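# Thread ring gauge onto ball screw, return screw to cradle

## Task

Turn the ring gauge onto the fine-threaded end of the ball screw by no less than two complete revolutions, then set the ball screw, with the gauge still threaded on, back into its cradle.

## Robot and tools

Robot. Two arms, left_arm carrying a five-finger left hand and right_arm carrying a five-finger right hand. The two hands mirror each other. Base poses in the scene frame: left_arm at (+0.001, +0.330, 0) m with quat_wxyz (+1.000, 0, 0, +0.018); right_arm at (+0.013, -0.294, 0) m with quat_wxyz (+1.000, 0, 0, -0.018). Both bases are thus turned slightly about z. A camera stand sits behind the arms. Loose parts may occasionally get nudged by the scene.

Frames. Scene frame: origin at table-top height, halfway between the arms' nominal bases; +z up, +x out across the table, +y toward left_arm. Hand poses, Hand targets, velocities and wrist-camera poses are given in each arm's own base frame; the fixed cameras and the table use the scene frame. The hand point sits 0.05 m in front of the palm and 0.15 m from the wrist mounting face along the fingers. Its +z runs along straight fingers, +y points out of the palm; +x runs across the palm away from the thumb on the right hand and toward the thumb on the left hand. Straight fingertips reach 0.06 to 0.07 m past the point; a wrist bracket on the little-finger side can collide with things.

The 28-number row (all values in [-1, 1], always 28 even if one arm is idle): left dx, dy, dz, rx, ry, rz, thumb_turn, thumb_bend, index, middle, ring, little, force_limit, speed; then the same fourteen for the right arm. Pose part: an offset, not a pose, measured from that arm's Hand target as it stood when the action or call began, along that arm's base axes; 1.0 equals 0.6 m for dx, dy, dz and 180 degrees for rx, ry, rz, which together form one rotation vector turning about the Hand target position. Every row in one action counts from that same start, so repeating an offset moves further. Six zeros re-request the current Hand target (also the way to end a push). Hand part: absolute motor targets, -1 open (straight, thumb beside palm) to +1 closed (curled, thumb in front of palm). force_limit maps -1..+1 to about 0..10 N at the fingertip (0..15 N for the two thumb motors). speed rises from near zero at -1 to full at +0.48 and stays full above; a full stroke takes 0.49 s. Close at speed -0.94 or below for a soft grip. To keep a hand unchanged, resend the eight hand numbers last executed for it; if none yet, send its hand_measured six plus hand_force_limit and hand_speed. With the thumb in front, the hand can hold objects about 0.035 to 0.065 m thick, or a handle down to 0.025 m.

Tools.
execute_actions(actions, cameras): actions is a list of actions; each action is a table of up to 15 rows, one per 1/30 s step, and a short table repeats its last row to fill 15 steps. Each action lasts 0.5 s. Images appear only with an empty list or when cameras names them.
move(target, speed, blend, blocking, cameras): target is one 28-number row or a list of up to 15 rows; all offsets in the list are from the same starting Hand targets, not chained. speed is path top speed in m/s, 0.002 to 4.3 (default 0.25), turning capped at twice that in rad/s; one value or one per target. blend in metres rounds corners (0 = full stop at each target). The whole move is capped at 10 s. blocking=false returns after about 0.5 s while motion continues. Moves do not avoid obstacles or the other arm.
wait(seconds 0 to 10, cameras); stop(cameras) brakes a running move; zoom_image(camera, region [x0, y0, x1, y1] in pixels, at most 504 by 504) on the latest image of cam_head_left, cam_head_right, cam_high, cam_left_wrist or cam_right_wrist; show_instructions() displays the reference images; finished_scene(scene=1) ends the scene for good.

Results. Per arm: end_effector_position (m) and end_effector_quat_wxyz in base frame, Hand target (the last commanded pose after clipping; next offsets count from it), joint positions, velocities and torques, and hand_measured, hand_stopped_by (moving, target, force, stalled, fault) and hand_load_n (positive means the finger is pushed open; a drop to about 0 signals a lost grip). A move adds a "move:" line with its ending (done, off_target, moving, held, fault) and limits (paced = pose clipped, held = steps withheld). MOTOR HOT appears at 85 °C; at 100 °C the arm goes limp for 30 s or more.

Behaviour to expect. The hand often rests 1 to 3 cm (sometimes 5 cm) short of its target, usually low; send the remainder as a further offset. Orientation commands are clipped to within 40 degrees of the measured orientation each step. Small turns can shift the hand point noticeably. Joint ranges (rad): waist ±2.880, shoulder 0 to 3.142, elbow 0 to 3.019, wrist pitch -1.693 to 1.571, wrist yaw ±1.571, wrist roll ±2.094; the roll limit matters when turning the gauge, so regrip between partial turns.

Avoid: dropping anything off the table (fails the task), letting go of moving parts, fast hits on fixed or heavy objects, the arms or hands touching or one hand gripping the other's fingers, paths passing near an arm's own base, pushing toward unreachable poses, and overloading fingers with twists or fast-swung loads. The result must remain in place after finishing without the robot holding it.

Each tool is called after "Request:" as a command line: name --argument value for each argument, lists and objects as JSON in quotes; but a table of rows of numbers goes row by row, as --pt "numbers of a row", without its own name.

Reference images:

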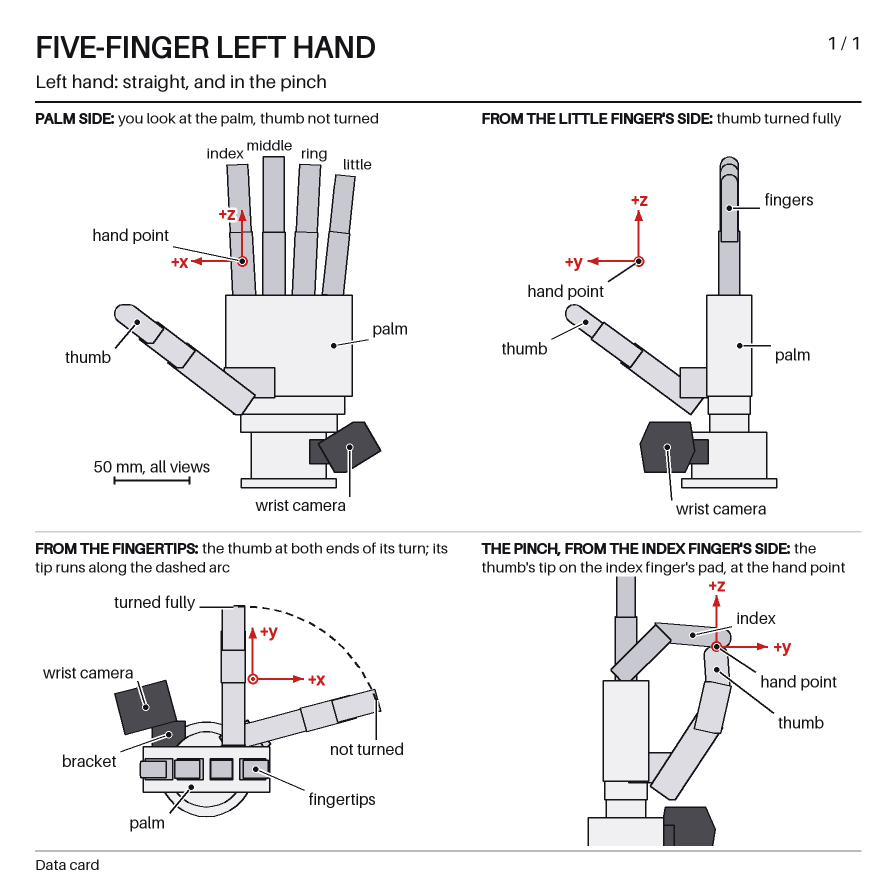

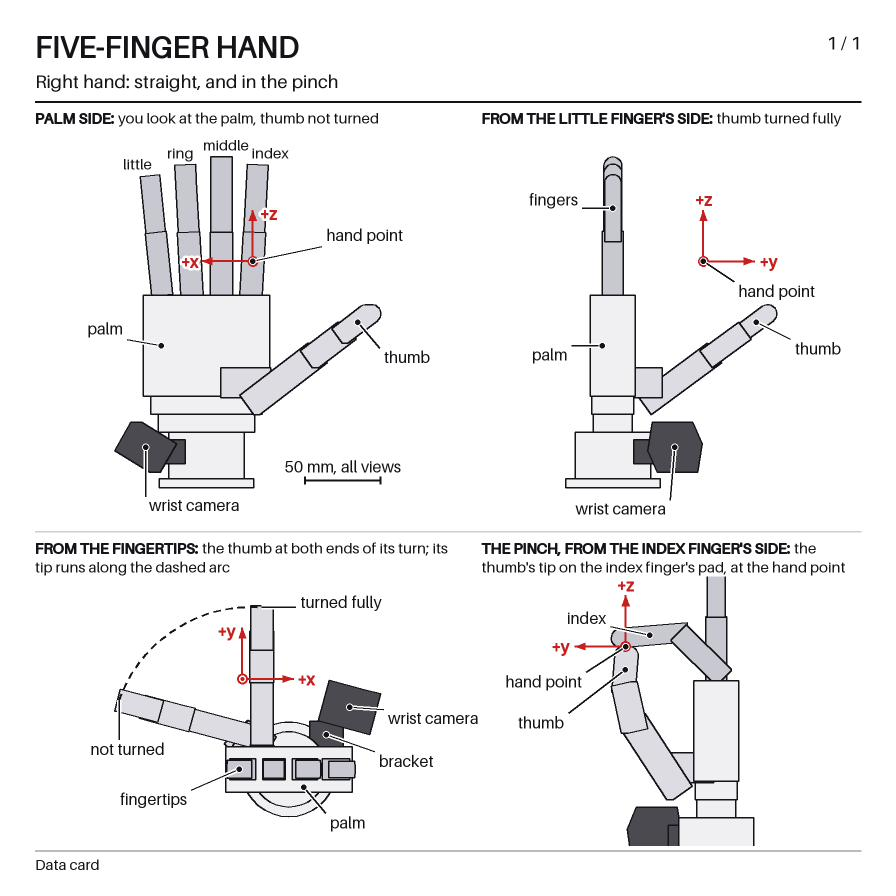

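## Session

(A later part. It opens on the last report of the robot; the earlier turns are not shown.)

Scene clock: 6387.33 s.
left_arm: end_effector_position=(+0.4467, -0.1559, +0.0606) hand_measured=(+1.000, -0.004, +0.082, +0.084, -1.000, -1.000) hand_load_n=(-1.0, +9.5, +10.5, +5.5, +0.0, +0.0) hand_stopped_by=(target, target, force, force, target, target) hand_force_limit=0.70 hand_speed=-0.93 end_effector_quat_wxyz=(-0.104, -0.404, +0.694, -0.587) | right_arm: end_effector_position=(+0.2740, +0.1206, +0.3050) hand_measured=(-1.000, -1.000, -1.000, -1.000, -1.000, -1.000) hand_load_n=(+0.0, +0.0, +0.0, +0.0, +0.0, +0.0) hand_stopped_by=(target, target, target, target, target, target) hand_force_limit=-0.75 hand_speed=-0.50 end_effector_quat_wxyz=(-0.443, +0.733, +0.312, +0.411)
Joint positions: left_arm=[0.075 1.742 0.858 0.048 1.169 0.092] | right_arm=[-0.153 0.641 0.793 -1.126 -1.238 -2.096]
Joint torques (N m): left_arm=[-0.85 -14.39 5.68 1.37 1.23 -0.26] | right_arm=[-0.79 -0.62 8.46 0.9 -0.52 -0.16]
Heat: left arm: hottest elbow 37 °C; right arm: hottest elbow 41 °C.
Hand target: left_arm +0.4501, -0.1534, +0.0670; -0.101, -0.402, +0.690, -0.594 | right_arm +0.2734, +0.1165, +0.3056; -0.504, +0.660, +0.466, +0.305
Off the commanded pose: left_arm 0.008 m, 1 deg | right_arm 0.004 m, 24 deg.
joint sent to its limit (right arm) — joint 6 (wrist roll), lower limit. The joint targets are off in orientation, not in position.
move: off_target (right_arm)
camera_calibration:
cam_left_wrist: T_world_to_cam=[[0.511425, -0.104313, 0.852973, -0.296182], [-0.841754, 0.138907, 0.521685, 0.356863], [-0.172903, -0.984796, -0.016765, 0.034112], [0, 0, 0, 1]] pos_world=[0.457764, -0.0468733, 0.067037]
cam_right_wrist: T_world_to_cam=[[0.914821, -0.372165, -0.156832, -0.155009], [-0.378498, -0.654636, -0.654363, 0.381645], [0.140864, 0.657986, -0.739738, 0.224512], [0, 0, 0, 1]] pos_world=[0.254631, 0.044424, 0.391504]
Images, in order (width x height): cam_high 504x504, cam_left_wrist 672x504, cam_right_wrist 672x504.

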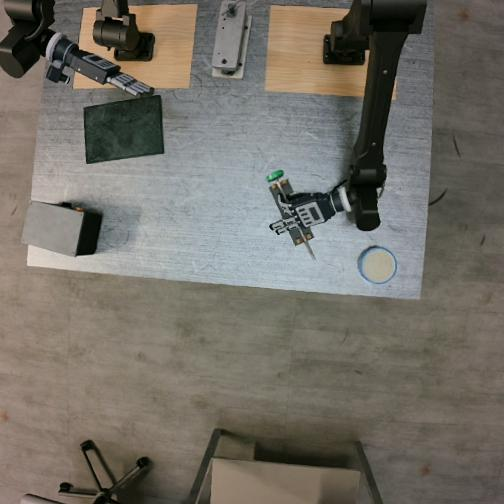

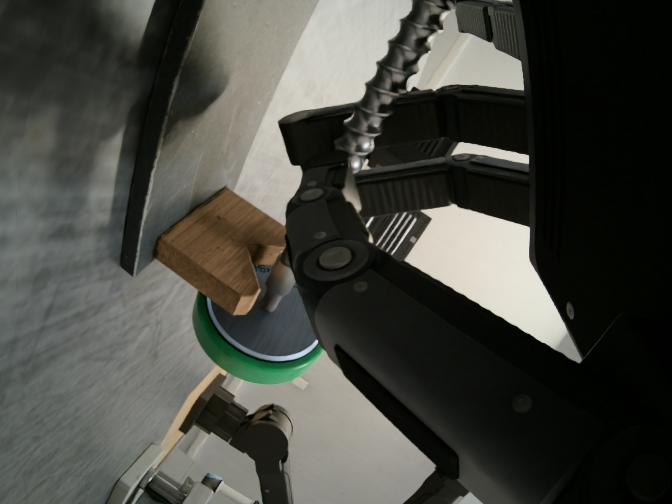

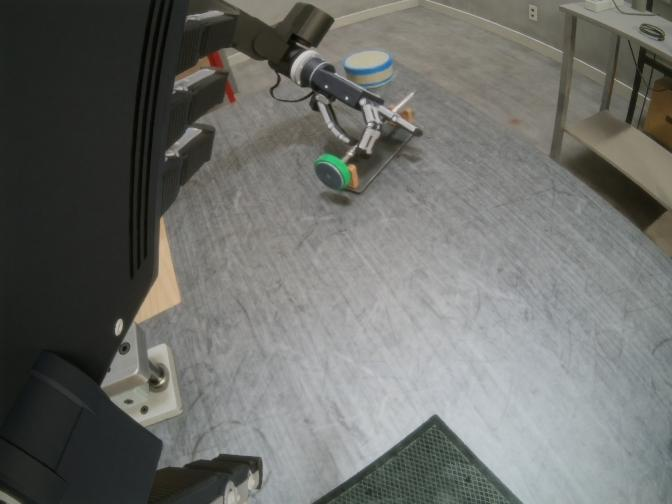

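Request:
move --target '[0,0,-0.011,0,0,0,1,0.0,0.7,0.7,-1,-1,0.7,-0.93,0,0,0,0,0,0,-1,-1,-1,-1,-1,-1,-0.75,-0.5]' --speed 0.02 --cameras '["cam_left_wrist","cam_right_wrist"]'

Request:
zoom_image --camera "cam_right_wrist" --region '[290, 60, 430, 200]'

Request:
zoom_image --camera "cam_left_wrist" --region '[80, 120, 400, 400]'

Scene clock: 6397.63 s.
left_arm: end_effector_position=(+0.4483, -0.1558, +0.0559) hand_measured=(+1.000, -0.004, +0.082, +0.084, -1.000, -1.000) hand_load_n=(-0.5, +9.5, +10.5, +5.0, +0.0, +0.0) hand_stopped_by=(target, target, force, force, target, target) hand_force_limit=0.70 hand_speed=-0.93 end_effector_quat_wxyz=(-0.102, -0.403, +0.694, -0.588) | right_arm: end_effector_position=(+0.2740, +0.1206, +0.3050) hand_measured=(-1.000, -1.000, -1.000, -1.000, -1.000, -1.000) hand_load_n=(+0.0, -0.5, +0.0, +0.0, +0.0, +0.0) hand_stopped_by=(target, target, target, target, target, target) hand_force_limit=-0.75 hand_speed=-0.50 end_effector_quat_wxyz=(-0.443, +0.733, +0.312, +0.411)
Joint positions: left_arm=[0.075 1.755 0.858 0.067 1.169 0.092] | right_arm=[-0.153 0.641 0.793 -1.126 -1.238 -2.096]
Joint torques (N m): left_arm=[-0.56 -14.27 5.33 1.51 1.21 -0.25] | right_arm=[-0.73 -0.44 8.43 0.87 -0.54 -0.17]
Heat: left arm: hottest elbow 37 °C; right arm: hottest elbow 41 °C.
Hand target: left_arm +0.4501, -0.1534, +0.0604; -0.101, -0.402, +0.690, -0.594 | right_arm +0.2734, +0.1165, +0.3056; -0.504, +0.660, +0.466, +0.305
Off the commanded pose: left_arm 0.005 m, 1 deg | right_arm 0.004 m, 24 deg.
joint sent to its limit (right arm) — joint 6 (wrist roll), lower limit. The joint targets are off in orientation, not in position.
move: off_target (right_arm)
camera_calibration:
cam_left_wrist: T_world_to_cam=[[0.506579, -0.104681, 0.855815, -0.291111], [-0.8447, 0.138678, 0.516963, 0.362183], [-0.172799, -0.984789, -0.0181722, 0.034451], [0, 0, 0, 1]] pos_world=[0.459359, -0.0467736, 0.0625278]
cam_right_wrist: T_world_to_cam=[[0.914821, -0.372165, -0.156832, -0.155009], [-0.378498, -0.654636, -0.654363, 0.381645], [0.140864, 0.657986, -0.739738, 0.224512], [0, 0, 0, 1]] pos_world=[0.254631, 0.044424, 0.391504]
Images, in order (width x height): cam_left_wrist 672x504, cam_right_wrist 672x504.

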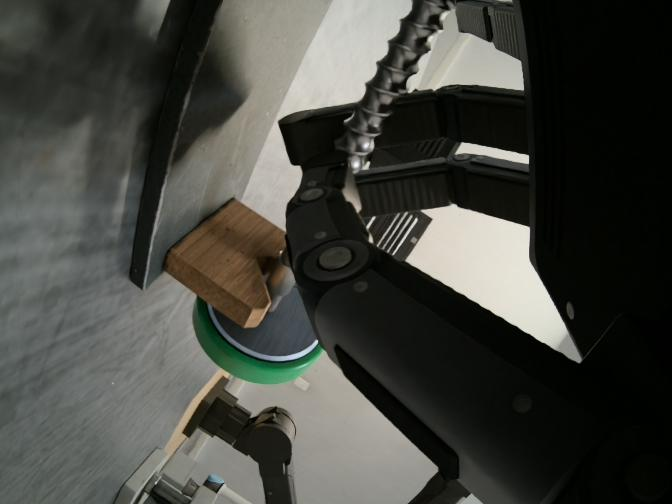

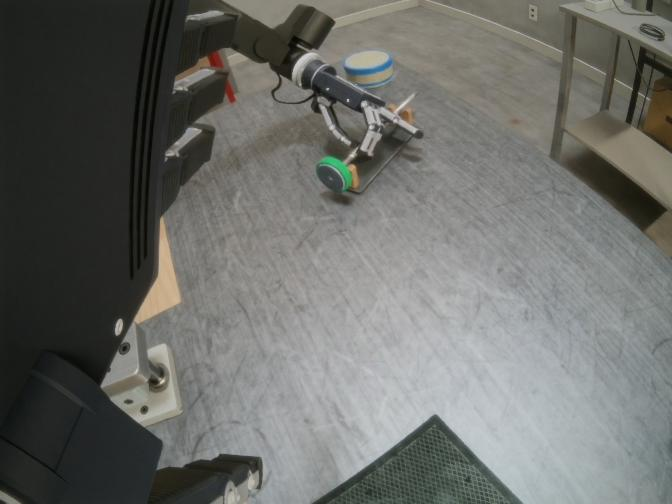

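Scaled by 3.600 from the camera's 672x504 image, which has a finer 960x720 frame.

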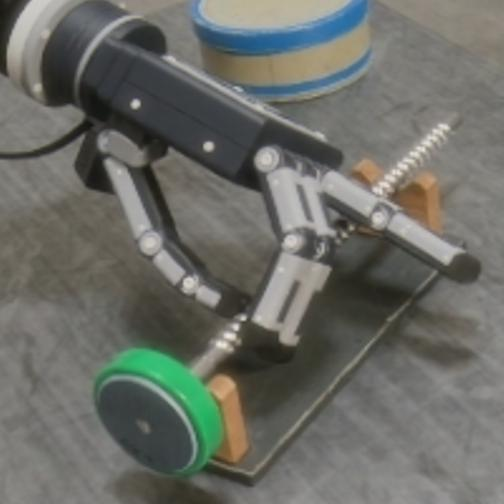

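Scaled by 1.575 from the camera's 672x504 image, which has a finer 960x720 frame.

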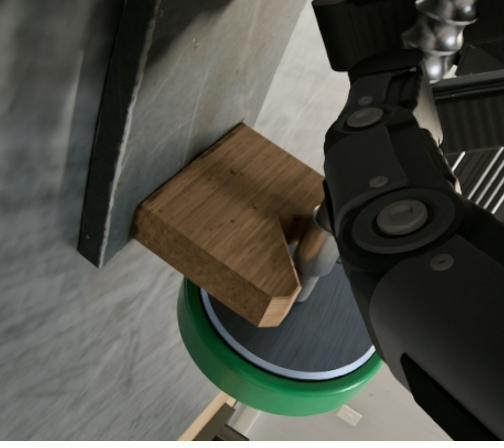

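Request:
move --target '[-0.0015,0,-0.0075,0,0,0,1,0.0,0.7,0.7,-1,-1,0.7,-0.93,0,0,0,0,0,0,-1,-1,-1,-1,-1,-1,-0.75,-0.5]' --speed 0.02 --cameras '["cam_left_wrist","cam_right_wrist"]'

Request:
zoom_image --camera "cam_right_wrist" --region '[290, 60, 430, 200]'

Request:
zoom_image --camera "cam_left_wrist" --region '[140, 160, 340, 360]'

Scene clock: 6403.97 s.
left_arm: end_effector_position=(+0.4482, -0.1557, +0.0540) hand_measured=(+1.000, -0.004, +0.082, +0.084, -1.000, -1.000) hand_load_n=(-1.0, +9.5, +10.0, +5.5, +0.0, +0.0) hand_stopped_by=(target, target, force, force, target, target) hand_force_limit=0.70 hand_speed=-0.93 end_effector_quat_wxyz=(-0.099, -0.400, +0.695, -0.590) | right_arm: end_effector_position=(+0.2740, +0.1206, +0.3050) hand_measured=(-1.000, -1.000, -1.000, -1.000, -1.000, -1.000) hand_load_n=(+0.0, +0.0, +0.0, +0.0, +0.0, +0.0) hand_stopped_by=(target, target, target, target, target, target) hand_force_limit=-0.75 hand_speed=-0.50 end_effector_quat_wxyz=(-0.443, +0.733, +0.312, +0.411)
Joint positions: left_arm=[0.076 1.758 0.854 0.081 1.171 0.094] | right_arm=[-0.153 0.641 0.793 -1.126 -1.238 -2.096]
Joint torques (N m): left_arm=[-0.56 -13.8 5.12 1.55 1.13 -0.27] | right_arm=[-0.73 -0.5 8.46 0.9 -0.53 -0.16]
Heat: left arm: hottest elbow 37 °C; right arm: hottest elbow 41 °C.
Hand target: left_arm +0.4493, -0.1533, +0.0560; -0.101, -0.402, +0.690, -0.594 | right_arm +0.2734, +0.1165, +0.3056; -0.504, +0.660, +0.466, +0.305
Off the commanded pose: left_arm 0.003 m, 1 deg | right_arm 0.004 m, 24 deg.
joint sent to its limit (right arm) — joint 6 (wrist roll), lower limit. The joint targets are off in orientation, not in position.
move: off_target (right_arm)
camera_calibration:
cam_left_wrist: T_world_to_cam=[[0.498951, -0.10516, 0.860226, -0.286244], [-0.848965, 0.140082, 0.509544, 0.365618], [-0.174086, -0.98454, -0.0193826, 0.0351905], [0, 0, 0, 1]] pos_world=[0.459345, -0.0466716, 0.0606184]
cam_right_wrist: T_world_to_cam=[[0.914821, -0.372165, -0.156832, -0.155009], [-0.378498, -0.654636, -0.654363, 0.381645], [0.140864, 0.657986, -0.739738, 0.224512], [0, 0, 0, 1]] pos_world=[0.254631, 0.044424, 0.391504]
Images, in order (width x height): cam_left_wrist 672x504, cam_right_wrist 672x504.

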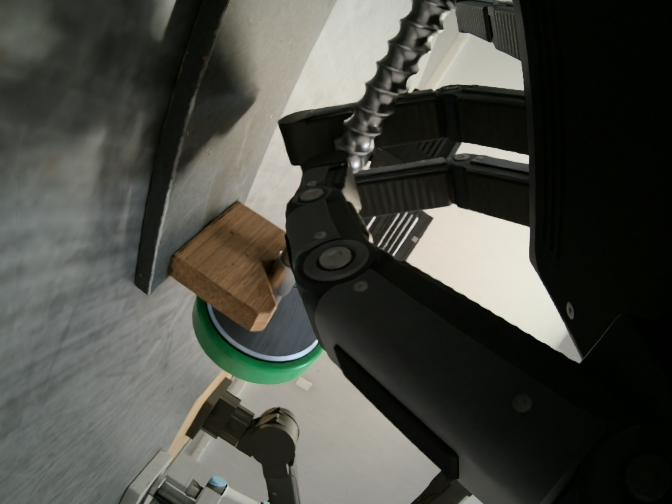

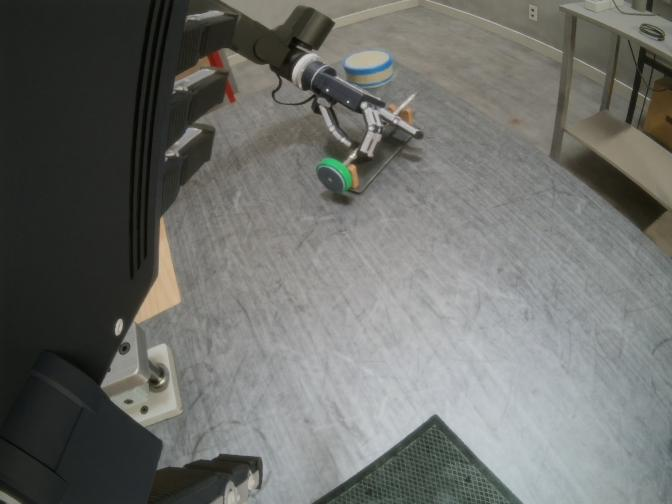

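Scaled by 3.600 from the camera's 672x504 image, which has a finer 960x720 frame.

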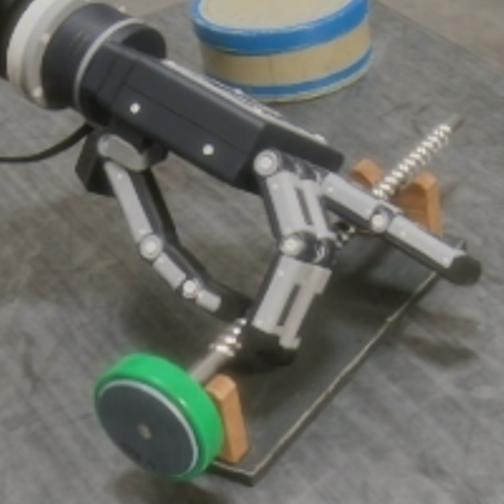

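Scaled by 2.520 from the camera's 672x504 image, which has a finer 960x720 frame.

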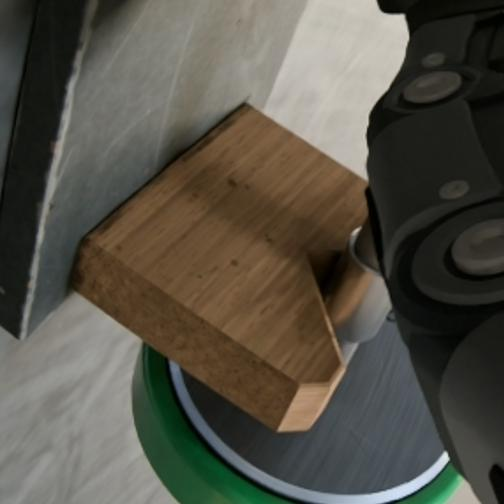

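Request:
execute_actions --actions '[]'

Request:
zoom_image --camera "cam_right_wrist" --region '[370, 80, 430, 130]'

Request:
zoom_image --camera "cam_high" --region '[255, 165, 325, 265]'

Request:
zoom_image --camera "cam_right_wrist" --region '[310, 130, 390, 200]'

Scene clock: 6413.87 s.
left_arm: end_effector_position=(+0.4482, -0.1557, +0.0540) hand_measured=(+1.000, -0.004, +0.082, +0.084, -1.000, -1.000) hand_load_n=(-1.0, +9.5, +10.0, +5.0, +0.0, +0.0) hand_stopped_by=(target, target, force, force, target, target) hand_force_limit=0.70 hand_speed=-0.93 end_effector_quat_wxyz=(-0.099, -0.399, +0.695, -0.590) | right_arm: end_effector_position=(+0.2740, +0.1206, +0.3050) hand_measured=(-1.000, -1.000, -1.000, -1.000, -1.000, -1.000) hand_load_n=(+0.0, +0.0, +0.0, +0.0, +0.0, +0.0) hand_stopped_by=(target, target, target, target, target, target) hand_force_limit=-0.75 hand_speed=-0.50 end_effector_quat_wxyz=(-0.443, +0.733, +0.312, +0.411)
Joint positions: left_arm=[0.076 1.758 0.854 0.082 1.171 0.094] | right_arm=[-0.153 0.641 0.793 -1.126 -1.238 -2.096]
Joint velocities: within noise
Joint torques (N m): left_arm=[-0.79 -14.04 5.2 1.47 1.13 -0.27] | right_arm=[-0.79 -0.56 8.42 0.94 -0.52 -0.17]
Heat: left arm: hottest elbow 36 °C; right arm: hottest elbow 41 °C.
Hand target: left_arm +0.4494, -0.1533, +0.0560; -0.101, -0.402, +0.690, -0.594 | right_arm +0.2734, +0.1165, +0.3056; -0.504, +0.660, +0.466, +0.305
Off the commanded pose: left_arm 0.003 m, 1 deg | right_arm 0.004 m, 24 deg.
camera_calibration:
cam_left_wrist: T_world_to_cam=[[0.498632, -0.105195, 0.860407, -0.286196], [-0.849152, 0.14007, 0.509235, 0.365671], [-0.174086, -0.984538, -0.019483, 0.0351983], [0, 0, 0, 1]] pos_world=[0.459345, -0.0466716, 0.0607178]
cam_right_wrist: T_world_to_cam=[[0.914821, -0.372165, -0.156832, -0.155009], [-0.378498, -0.654636, -0.654363, 0.381645], [0.140864, 0.657986, -0.739738, 0.224512], [0, 0, 0, 1]] pos_world=[0.254631, 0.044424, 0.391504]

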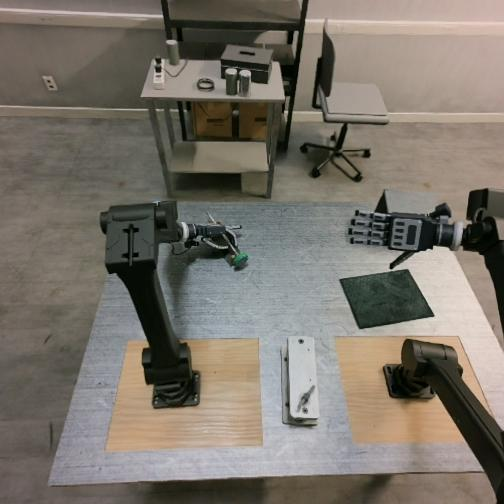

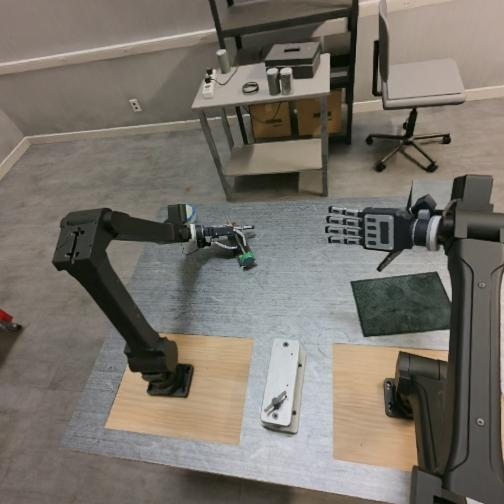

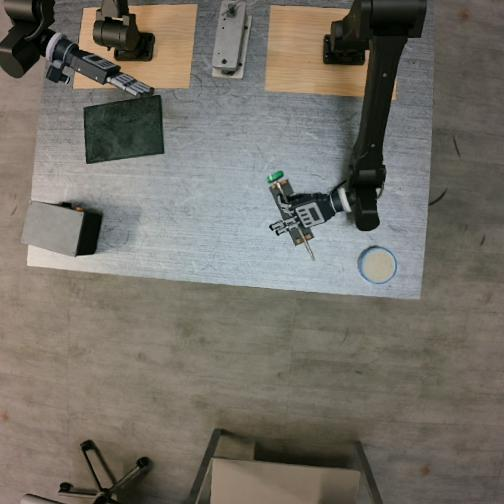

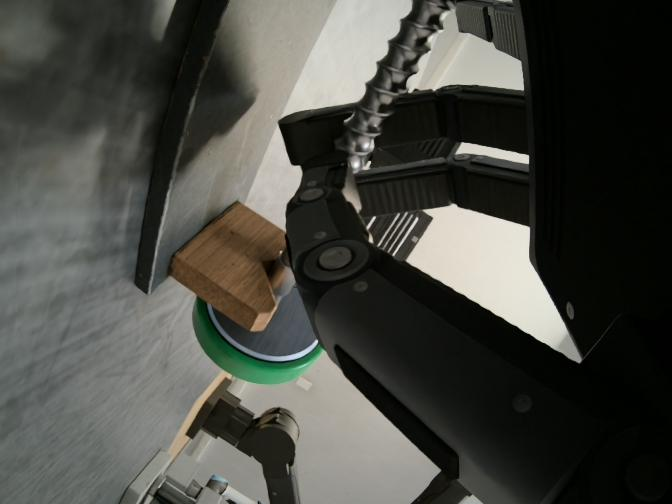

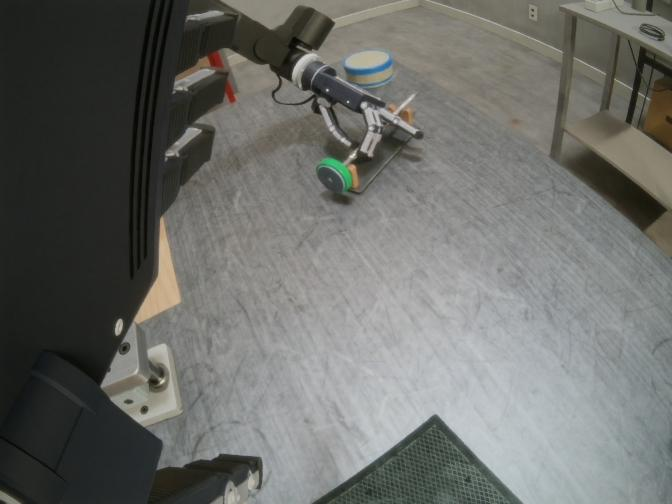

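Scaled by 8.400 from the camera's 672x504 image, which has a finer 960x720 frame.

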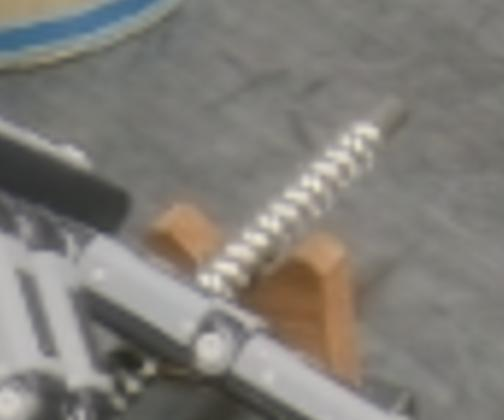

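Scaled by 5.040 from the camera's 504x504 image, which has a finer 720x720 frame.

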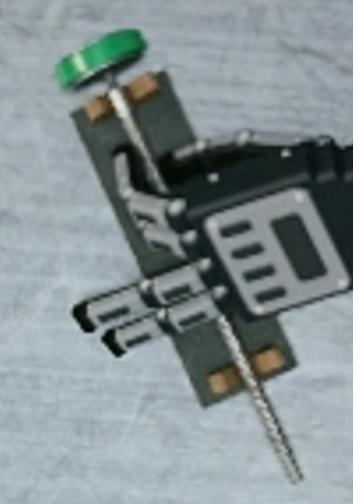

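Scaled by 6.300 from the camera's 672x504 image, which has a finer 960x720 frame.

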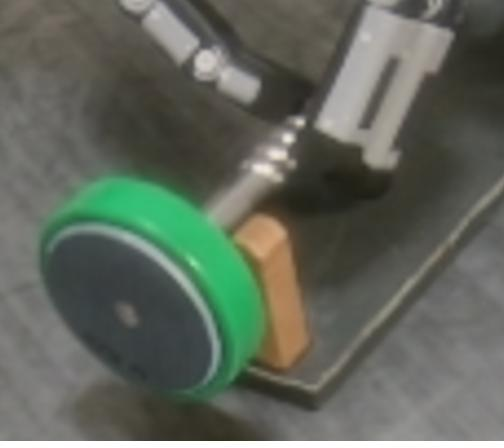

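Request:
move --target '[0,0,-0.006,0,0,0,1,0.0,0.7,0.7,-1,-1,0.7,-0.93,0,0,0,0,0,0,-1,-1,-1,-1,-1,-1,-0.75,-0.5]' --speed 0.02 --cameras '["cam_left_wrist","cam_right_wrist","cam_high"]'

Request:
zoom_image --camera "cam_right_wrist" --region '[310, 130, 390, 200]'

Request:
zoom_image --camera "cam_right_wrist" --region '[370, 80, 430, 130]'

Request:
zoom_image --camera "cam_left_wrist" --region '[140, 160, 340, 360]'

Scene clock: 6433.13 s.
left_arm: end_effector_position=(+0.4483, -0.1557, +0.0534) hand_measured=(+1.000, -0.004, +0.082, +0.084, -1.000, -1.000) hand_load_n=(-1.0, +9.0, +10.0, +5.5, +0.0, +0.0) hand_stopped_by=(target, target, force, force, target, target) hand_force_limit=0.70 hand_speed=-0.93 end_effector_quat_wxyz=(-0.100, -0.397, +0.695, -0.592) | right_arm: end_effector_position=(+0.2740, +0.1206, +0.3050) hand_measured=(-1.000, -1.000, -1.000, -1.000, -1.000, -1.000) hand_load_n=(-0.5, +0.0, +0.0, +0.0, -0.5, +0.0) hand_stopped_by=(target, target, target, target, target, target) hand_force_limit=-0.75 hand_speed=-0.50 end_effector_quat_wxyz=(-0.443, +0.733, +0.312, +0.411)
Joint positions: left_arm=[0.076 1.763 0.854 0.089 1.177 0.094] | right_arm=[-0.153 0.641 0.793 -1.126 -1.238 -2.096]
Joint torques (N m): left_arm=[-0.79 -13.57 5.12 1.61 0.9 -0.28] | right_arm=[-0.79 -0.38 8.43 0.9 -0.52 -0.16]
Heat: left arm: hottest elbow 35 °C; right arm: hottest elbow 41 °C.
Hand target: left_arm +0.4493, -0.1535, +0.0524; -0.101, -0.401, +0.690, -0.594 | right_arm +0.2734, +0.1165, +0.3056; -0.504, +0.660, +0.466, +0.305
Off the commanded pose: left_arm 0.003 m, 1 deg | right_arm 0.004 m, 24 deg.
joint sent to its limit (right arm) — joint 6 (wrist roll), lower limit. The joint targets are off in orientation, not in position.
move: off_target (right_arm)
camera_calibration:
cam_left_wrist: T_world_to_cam=[[0.495309, -0.1033, 0.862553, -0.283964], [-0.850415, 0.14508, 0.505713, 0.367569], [-0.177379, -0.984013, -0.0159882, 0.0365812], [0, 0, 0, 1]] pos_world=[0.459725, -0.0466638, 0.0596341]
cam_right_wrist: T_world_to_cam=[[0.914821, -0.372165, -0.156832, -0.155009], [-0.378498, -0.654636, -0.654363, 0.381645], [0.140864, 0.657986, -0.739738, 0.224512], [0, 0, 0, 1]] pos_world=[0.254631, 0.044424, 0.391504]
Images, in order (width x height): cam_high 504x504, cam_left_wrist 672x504, cam_right_wrist 672x504.

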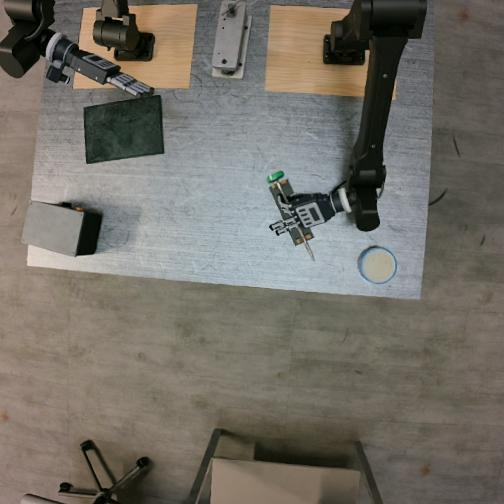

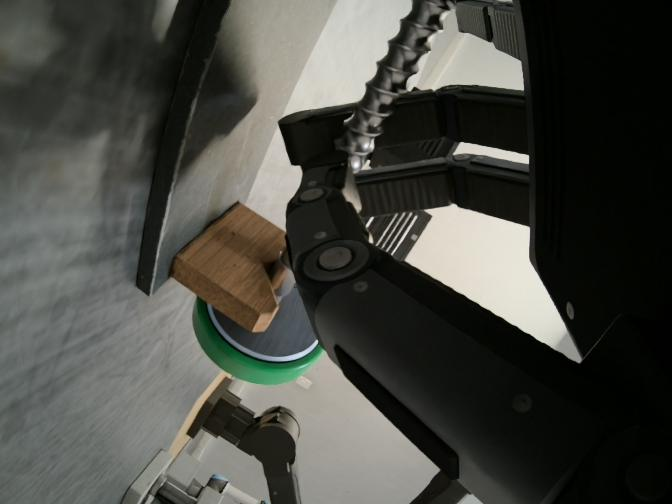

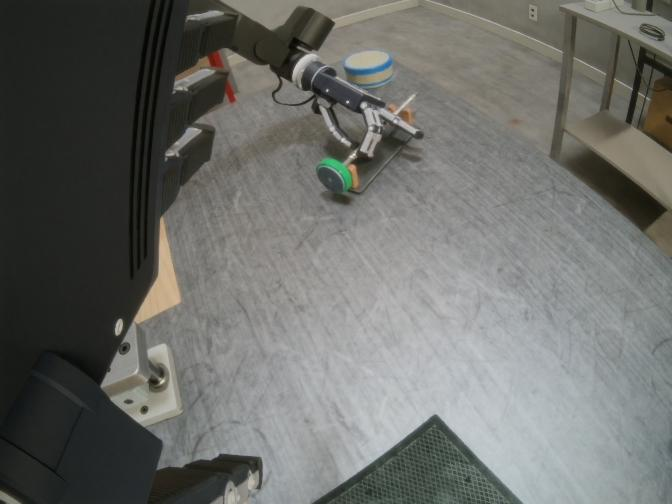

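Scaled by 6.300 from the camera's 672x504 image, which has a finer 960x720 frame.

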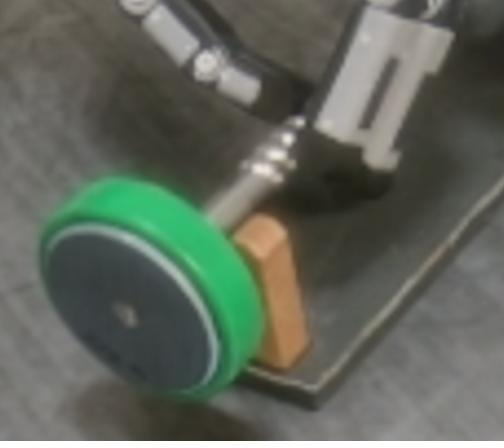

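Scaled by 8.400 from the camera's 672x504 image, which has a finer 960x720 frame.

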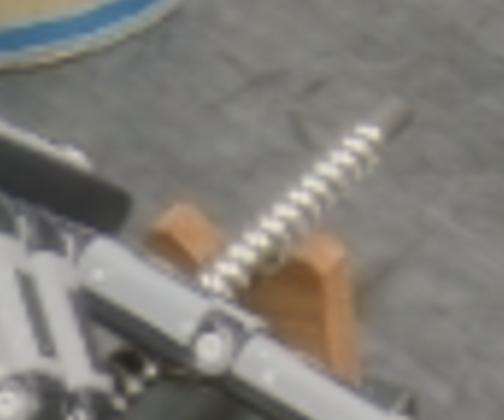

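Scaled by 2.520 from the camera's 672x504 image, which has a finer 960x720 frame.

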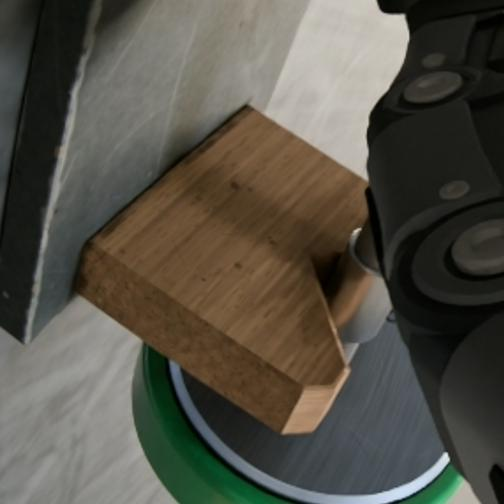

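Request:
move --target '[0,0,0.008,0,0,0,1,0.0,0.7,0.7,-1,-1,0.7,-0.93,0,0,0,0,0,0,-1,-1,-1,-1,-1,-1,-0.75,-0.5]' --speed 0.02 --cameras '[]'

Scene clock: 6470.13 s.
left_arm: end_effector_position=(+0.4483, -0.1557, +0.0534) hand_measured=(+1.000, -0.004, +0.082, +0.084, -1.000, -1.000) hand_load_n=(-1.0, +9.0, +10.0, +5.5, +0.0, +0.0) hand_stopped_by=(target, target, force, force, target, target) hand_force_limit=0.70 hand_speed=-0.93 end_effector_quat_wxyz=(-0.100, -0.397, +0.695, -0.592) | right_arm: end_effector_position=(+0.2740, +0.1206, +0.3050) hand_measured=(-1.000, -1.000, -1.000, -1.000, -1.000, -1.000) hand_load_n=(+0.0, +0.0, +0.0, +0.0, +0.0, +0.0) hand_stopped_by=(target, target, target, target, target, target) hand_force_limit=-0.75 hand_speed=-0.50 end_effector_quat_wxyz=(-0.443, +0.733, +0.312, +0.411)
Joint positions: left_arm=[0.076 1.763 0.854 0.089 1.177 0.094] | right_arm=[-0.153 0.641 0.793 -1.126 -1.238 -2.096]
Joint torques (N m): left_arm=[-0.73 -14.8 5.26 1.17 0.88 -0.3] | right_arm=[-0.67 -0.44 8.4 0.92 -0.53 -0.17]
Heat: left arm: hottest elbow 34 °C; right arm: hottest elbow 41 °C.
Hand target: left_arm +0.4493, -0.1535, +0.0572; -0.101, -0.402, +0.690, -0.594 | right_arm +0.2734, +0.1165, +0.3056; -0.504, +0.660, +0.466, +0.305
Off the commanded pose: left_arm 0.004 m, 1 deg | right_arm 0.004 m, 24 deg.
joint sent to its limit (right arm) — joint 6 (wrist roll), lower limit. The joint targets are off in orientation, not in position.
move: off_target (right_arm)
No camera images: "cameras" was empty.

Request:
execute_actions --actions '[[[0,0,0,0,0,0,1,0.0,0.0,0.0,-1,-1,0.7,-0.93,0,0,0,0,0,0,-1,-1,-1,-1,-1,-1,-0.75,-0.5]],[[0,0,0,0,0,0,1,0.0,0.0,0.0,-1,-1,0.7,-0.93,0,0,0,0,0,0,-1,-1,-1,-1,-1,-1,-0.75,-0.5]]]' --cameras '["cam_left_wrist","cam_right_wrist","cam_high"]'

Request:
zoom_image --camera "cam_right_wrist" --region '[290, 60, 430, 200]'

Request:
zoom_image --camera "cam_left_wrist" --region '[140, 160, 340, 360]'

Scene clock: 6477.10 s.
left_arm: end_effector_position=(+0.4478, -0.1557, +0.0543) hand_measured=(+1.000, +0.000, +0.000, +0.000, -1.000, -1.000) hand_load_n=(+0.0, +0.5, +0.0, +0.0, +0.0, +0.0) hand_stopped_by=(target, target, target, target, target, target) hand_force_limit=0.70 hand_speed=-0.93 end_effector_quat_wxyz=(-0.103, -0.399, +0.693, -0.592) | right_arm: end_effector_position=(+0.2740, +0.1206, +0.3050) hand_measured=(-1.000, -1.000, -1.000, -1.000, -1.000, -1.000) hand_load_n=(+0.0, +0.0, +0.0, +0.0, +0.0, +0.0) hand_stopped_by=(target, target, target, target, target, target) hand_force_limit=-0.75 hand_speed=-0.50 end_effector_quat_wxyz=(-0.443, +0.733, +0.312, +0.411)
Joint positions: left_arm=[0.077 1.763 0.854 0.089 1.181 0.086] | right_arm=[-0.153 0.641 0.793 -1.126 -1.238 -2.096]
Joint torques (N m): left_arm=[-0.79 -14.62 5.31 1.18 0.74 -0.21] | right_arm=[-0.91 -0.44 8.43 0.9 -0.52 -0.17]
Heat: left arm: hottest elbow 34 °C; right arm: hottest elbow 41 °C.
Hand target: left_arm +0.4493, -0.1534, +0.0571; -0.101, -0.402, +0.690, -0.594 | right_arm +0.2734, +0.1165, +0.3056; -0.504, +0.660, +0.466, +0.305
Off the commanded pose: left_arm 0.004 m, 0 deg | right_arm 0.004 m, 24 deg.
joint sent to its limit (right arm) — joint 6 (wrist roll), lower limit. The joint targets are off in orientation, not in position.
Step readings (end_effector_position of left_arm | right_arm):
0: (+0.4483, -0.1557, +0.0534) | (+0.2740, +0.1206, +0.3050)
1: (+0.4483, -0.1557, +0.0534) | (+0.2740, +0.1206, +0.3050)
2: (+0.4483, -0.1557, +0.0534) | (+0.2740, +0.1206, +0.3050)
4: (+0.4482, -0.1557, +0.0535) | (+0.2740, +0.1206, +0.3050)
8: (+0.4480, -0.1558, +0.0538) | (+0.2740, +0.1206, +0.3050)
15: (+0.4479, -0.1557, +0.0542) | (+0.2740, +0.1206, +0.3050)
16: (+0.4479, -0.1557, +0.0542) | (+0.2740, +0.1206, +0.3050)
17: (+0.4479, -0.1557, +0.0542) | (+0.2740, +0.1206, +0.3050)
19: (+0.4479, -0.1557, +0.0543) | (+0.2740, +0.1206, +0.3050)
23: (+0.4478, -0.1557, +0.0543) | (+0.2740, +0.1206, +0.3050)
30: (+0.4478, -0.1557, +0.0543) | (+0.2740, +0.1206, +0.3050)
camera_calibration:
cam_left_wrist: T_world_to_cam=[[0.501509, -0.0986065, 0.859515, -0.286455], [-0.84694, 0.146823, 0.511015, 0.365151], [-0.176586, -0.984236, -0.00988071, 0.0357619], [0, 0, 0, 1]] pos_world=[0.459235, -0.0466608, 0.0599676]
cam_right_wrist: T_world_to_cam=[[0.914821, -0.372165, -0.156832, -0.155009], [-0.378498, -0.654636, -0.654363, 0.381645], [0.140864, 0.657986, -0.739738, 0.224512], [0, 0, 0, 1]] pos_world=[0.254631, 0.044424, 0.391504]
Images, in order (width x height): cam_high 504x504, cam_left_wrist 672x504, cam_right_wrist 672x504.

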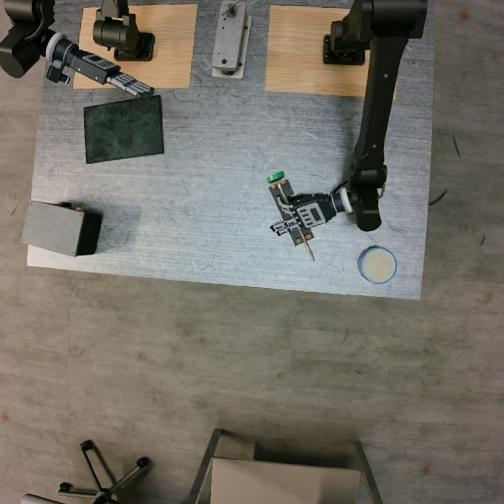

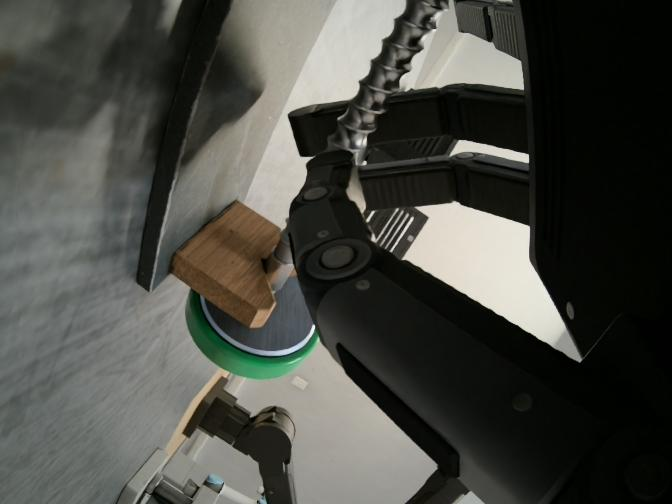

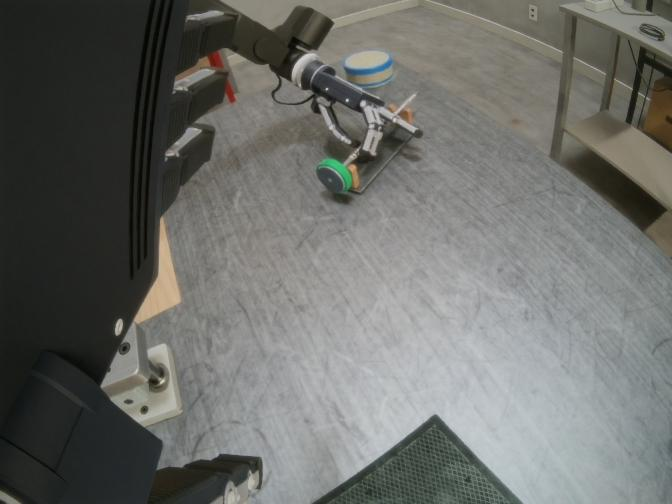

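Scaled by 3.600 from the camera's 672x504 image, which has a finer 960x720 frame.

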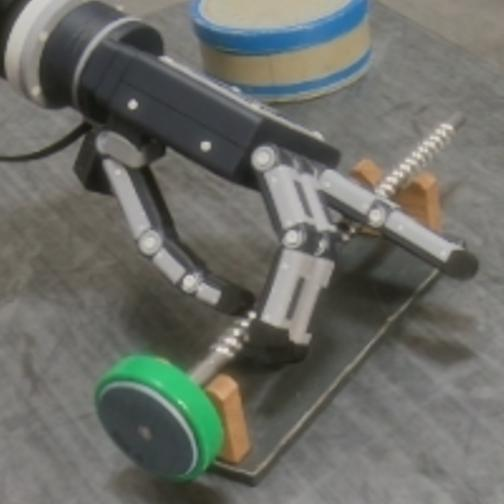

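Scaled by 2.520 from the camera's 672x504 image, which has a finer 960x720 frame.

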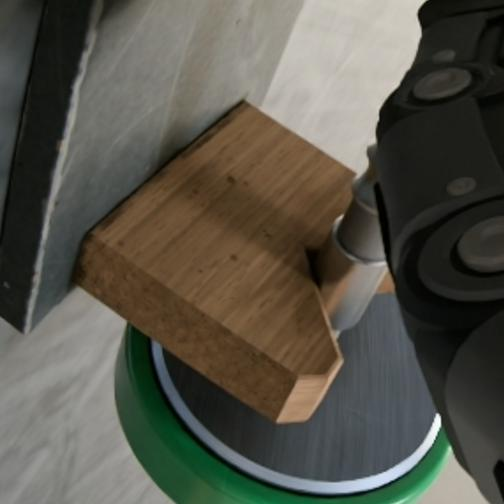

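Request:
execute_actions --actions '[[[0,0,0,0,0,0,1,0.0,-0.35,-0.35,-1,-1,0.7,-0.85,0,0,0,0,0,0,-1,-1,-1,-1,-1,-1,-0.75,-0.5]],[[0,0,0,0,0,0,1,0.0,-0.35,-0.35,-1,-1,0.7,-0.85,0,0,0,0,0,0,-1,-1,-1,-1,-1,-1,-0.75,-0.5]]]' --cameras '["cam_left_wrist","cam_right_wrist","cam_high"]'

Request:
zoom_image --camera "cam_right_wrist" --region '[290, 60, 430, 200]'

Request:
zoom_image --camera "cam_high" --region '[255, 165, 325, 265]'

Scene clock: 6483.93 s.
left_arm: end_effector_position=(+0.4478, -0.1557, +0.0544) hand_measured=(+1.000, +0.000, -0.350, -0.350, -1.000, -1.000) hand_load_n=(+0.0, +0.0, +0.0, +0.0, +0.0, +0.0) hand_stopped_by=(target, target, target, target, target, target) hand_force_limit=0.70 hand_speed=-0.85 end_effector_quat_wxyz=(-0.103, -0.399, +0.693, -0.592) | right_arm: end_effector_position=(+0.2740, +0.1206, +0.3050) hand_measured=(-1.000, -1.000, -1.000, -1.000, -1.000, -1.000) hand_load_n=(+0.0, +0.0, +0.0, +0.0, +0.0, +0.0) hand_stopped_by=(target, target, target, target, target, target) hand_force_limit=-0.75 hand_speed=-0.50 end_effector_quat_wxyz=(-0.443, +0.733, +0.312, +0.411)
Joint positions: left_arm=[0.077 1.763 0.854 0.089 1.181 0.086] | right_arm=[-0.153 0.641 0.793 -1.126 -1.238 -2.096]
Joint torques (N m): left_arm=[-0.91 -14.62 5.2 1.16 0.75 -0.2] | right_arm=[-0.73 -0.5 8.46 0.92 -0.53 -0.17]
Heat: left arm: hottest elbow 34 °C; right arm: hottest elbow 41 °C.
Hand target: left_arm +0.4493, -0.1534, +0.0572; -0.101, -0.402, +0.690, -0.594 | right_arm +0.2734, +0.1165, +0.3056; -0.504, +0.660, +0.466, +0.305
Off the commanded pose: left_arm 0.004 m, 0 deg | right_arm 0.004 m, 24 deg.
joint sent to its limit (right arm) — joint 6 (wrist roll), lower limit. The joint targets are off in orientation, not in position.
Step readings (end_effector_position of left_arm | right_arm):
0: (+0.4478, -0.1557, +0.0543) | (+0.2740, +0.1206, +0.3050)
1: (+0.4478, -0.1557, +0.0543) | (+0.2740, +0.1206, +0.3050)
2: (+0.4478, -0.1557, +0.0543) | (+0.2740, +0.1206, +0.3050)
4: (+0.4478, -0.1557, +0.0543) | (+0.2740, +0.1206, +0.3050)
8: (+0.4478, -0.1557, +0.0543) | (+0.2740, +0.1206, +0.3050)
15: (+0.4478, -0.1557, +0.0544) | (+0.2740, +0.1206, +0.3050)
16: (+0.4478, -0.1557, +0.0544) | (+0.2740, +0.1206, +0.3050)
17: (+0.4478, -0.1557, +0.0544) | (+0.2740, +0.1206, +0.3050)
19: (+0.4478, -0.1557, +0.0544) | (+0.2740, +0.1206, +0.3050)
23: (+0.4478, -0.1557, +0.0544) | (+0.2740, +0.1206, +0.3050)
30: (+0.4478, -0.1557, +0.0544) | (+0.2740, +0.1206, +0.3050)
camera_calibration:
cam_left_wrist: T_world_to_cam=[[0.501859, -0.0984417, 0.859329, -0.286598], [-0.846752, 0.146805, 0.511331, 0.365045], [-0.17649, -0.984255, -0.00968042, 0.0357049], [0, 0, 0, 1]] pos_world=[0.459236, -0.0466608, 0.0599687]
cam_right_wrist: T_world_to_cam=[[0.914821, -0.372165, -0.156832, -0.155009], [-0.378498, -0.654636, -0.654363, 0.381645], [0.140864, 0.657986, -0.739738, 0.224512], [0, 0, 0, 1]] pos_world=[0.254631, 0.044424, 0.391504]
Images, in order (width x height): cam_high 504x504, cam_left_wrist 672x504, cam_right_wrist 672x504.

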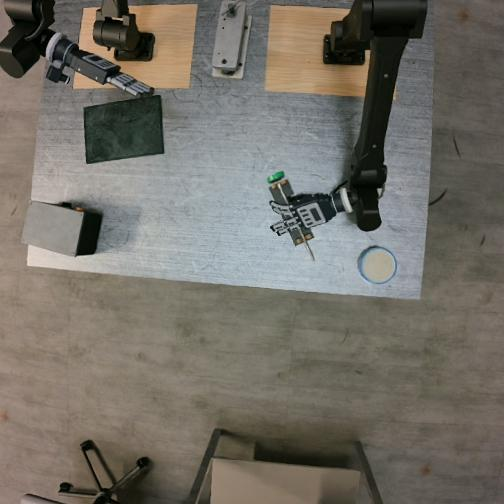

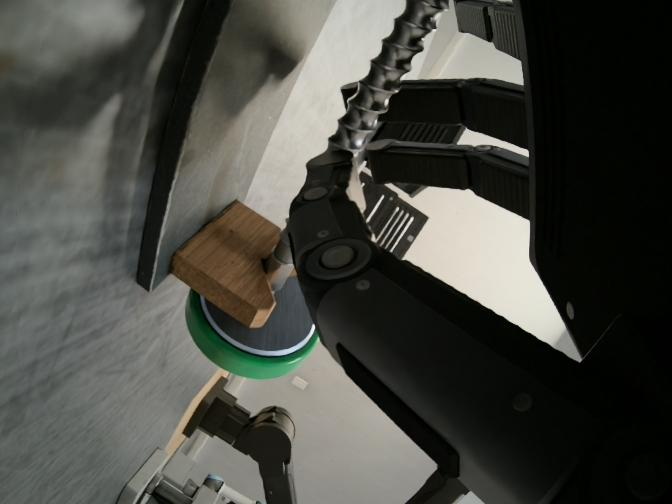

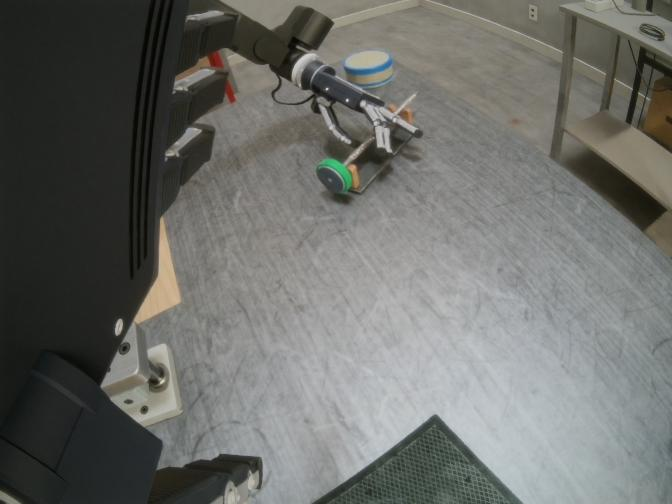

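Scaled by 3.600 from the camera's 672x504 image, which has a finer 960x720 frame.

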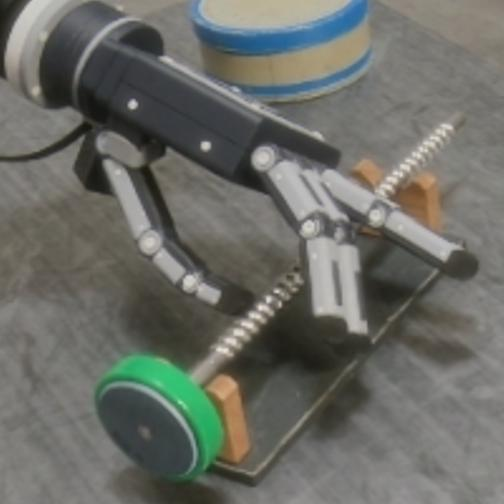

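Scaled by 5.040 from the camera's 504x504 image, which has a finer 720x720 frame.

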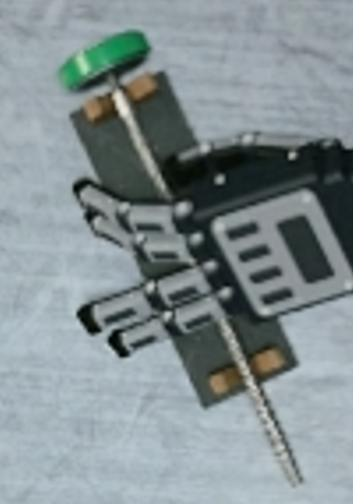

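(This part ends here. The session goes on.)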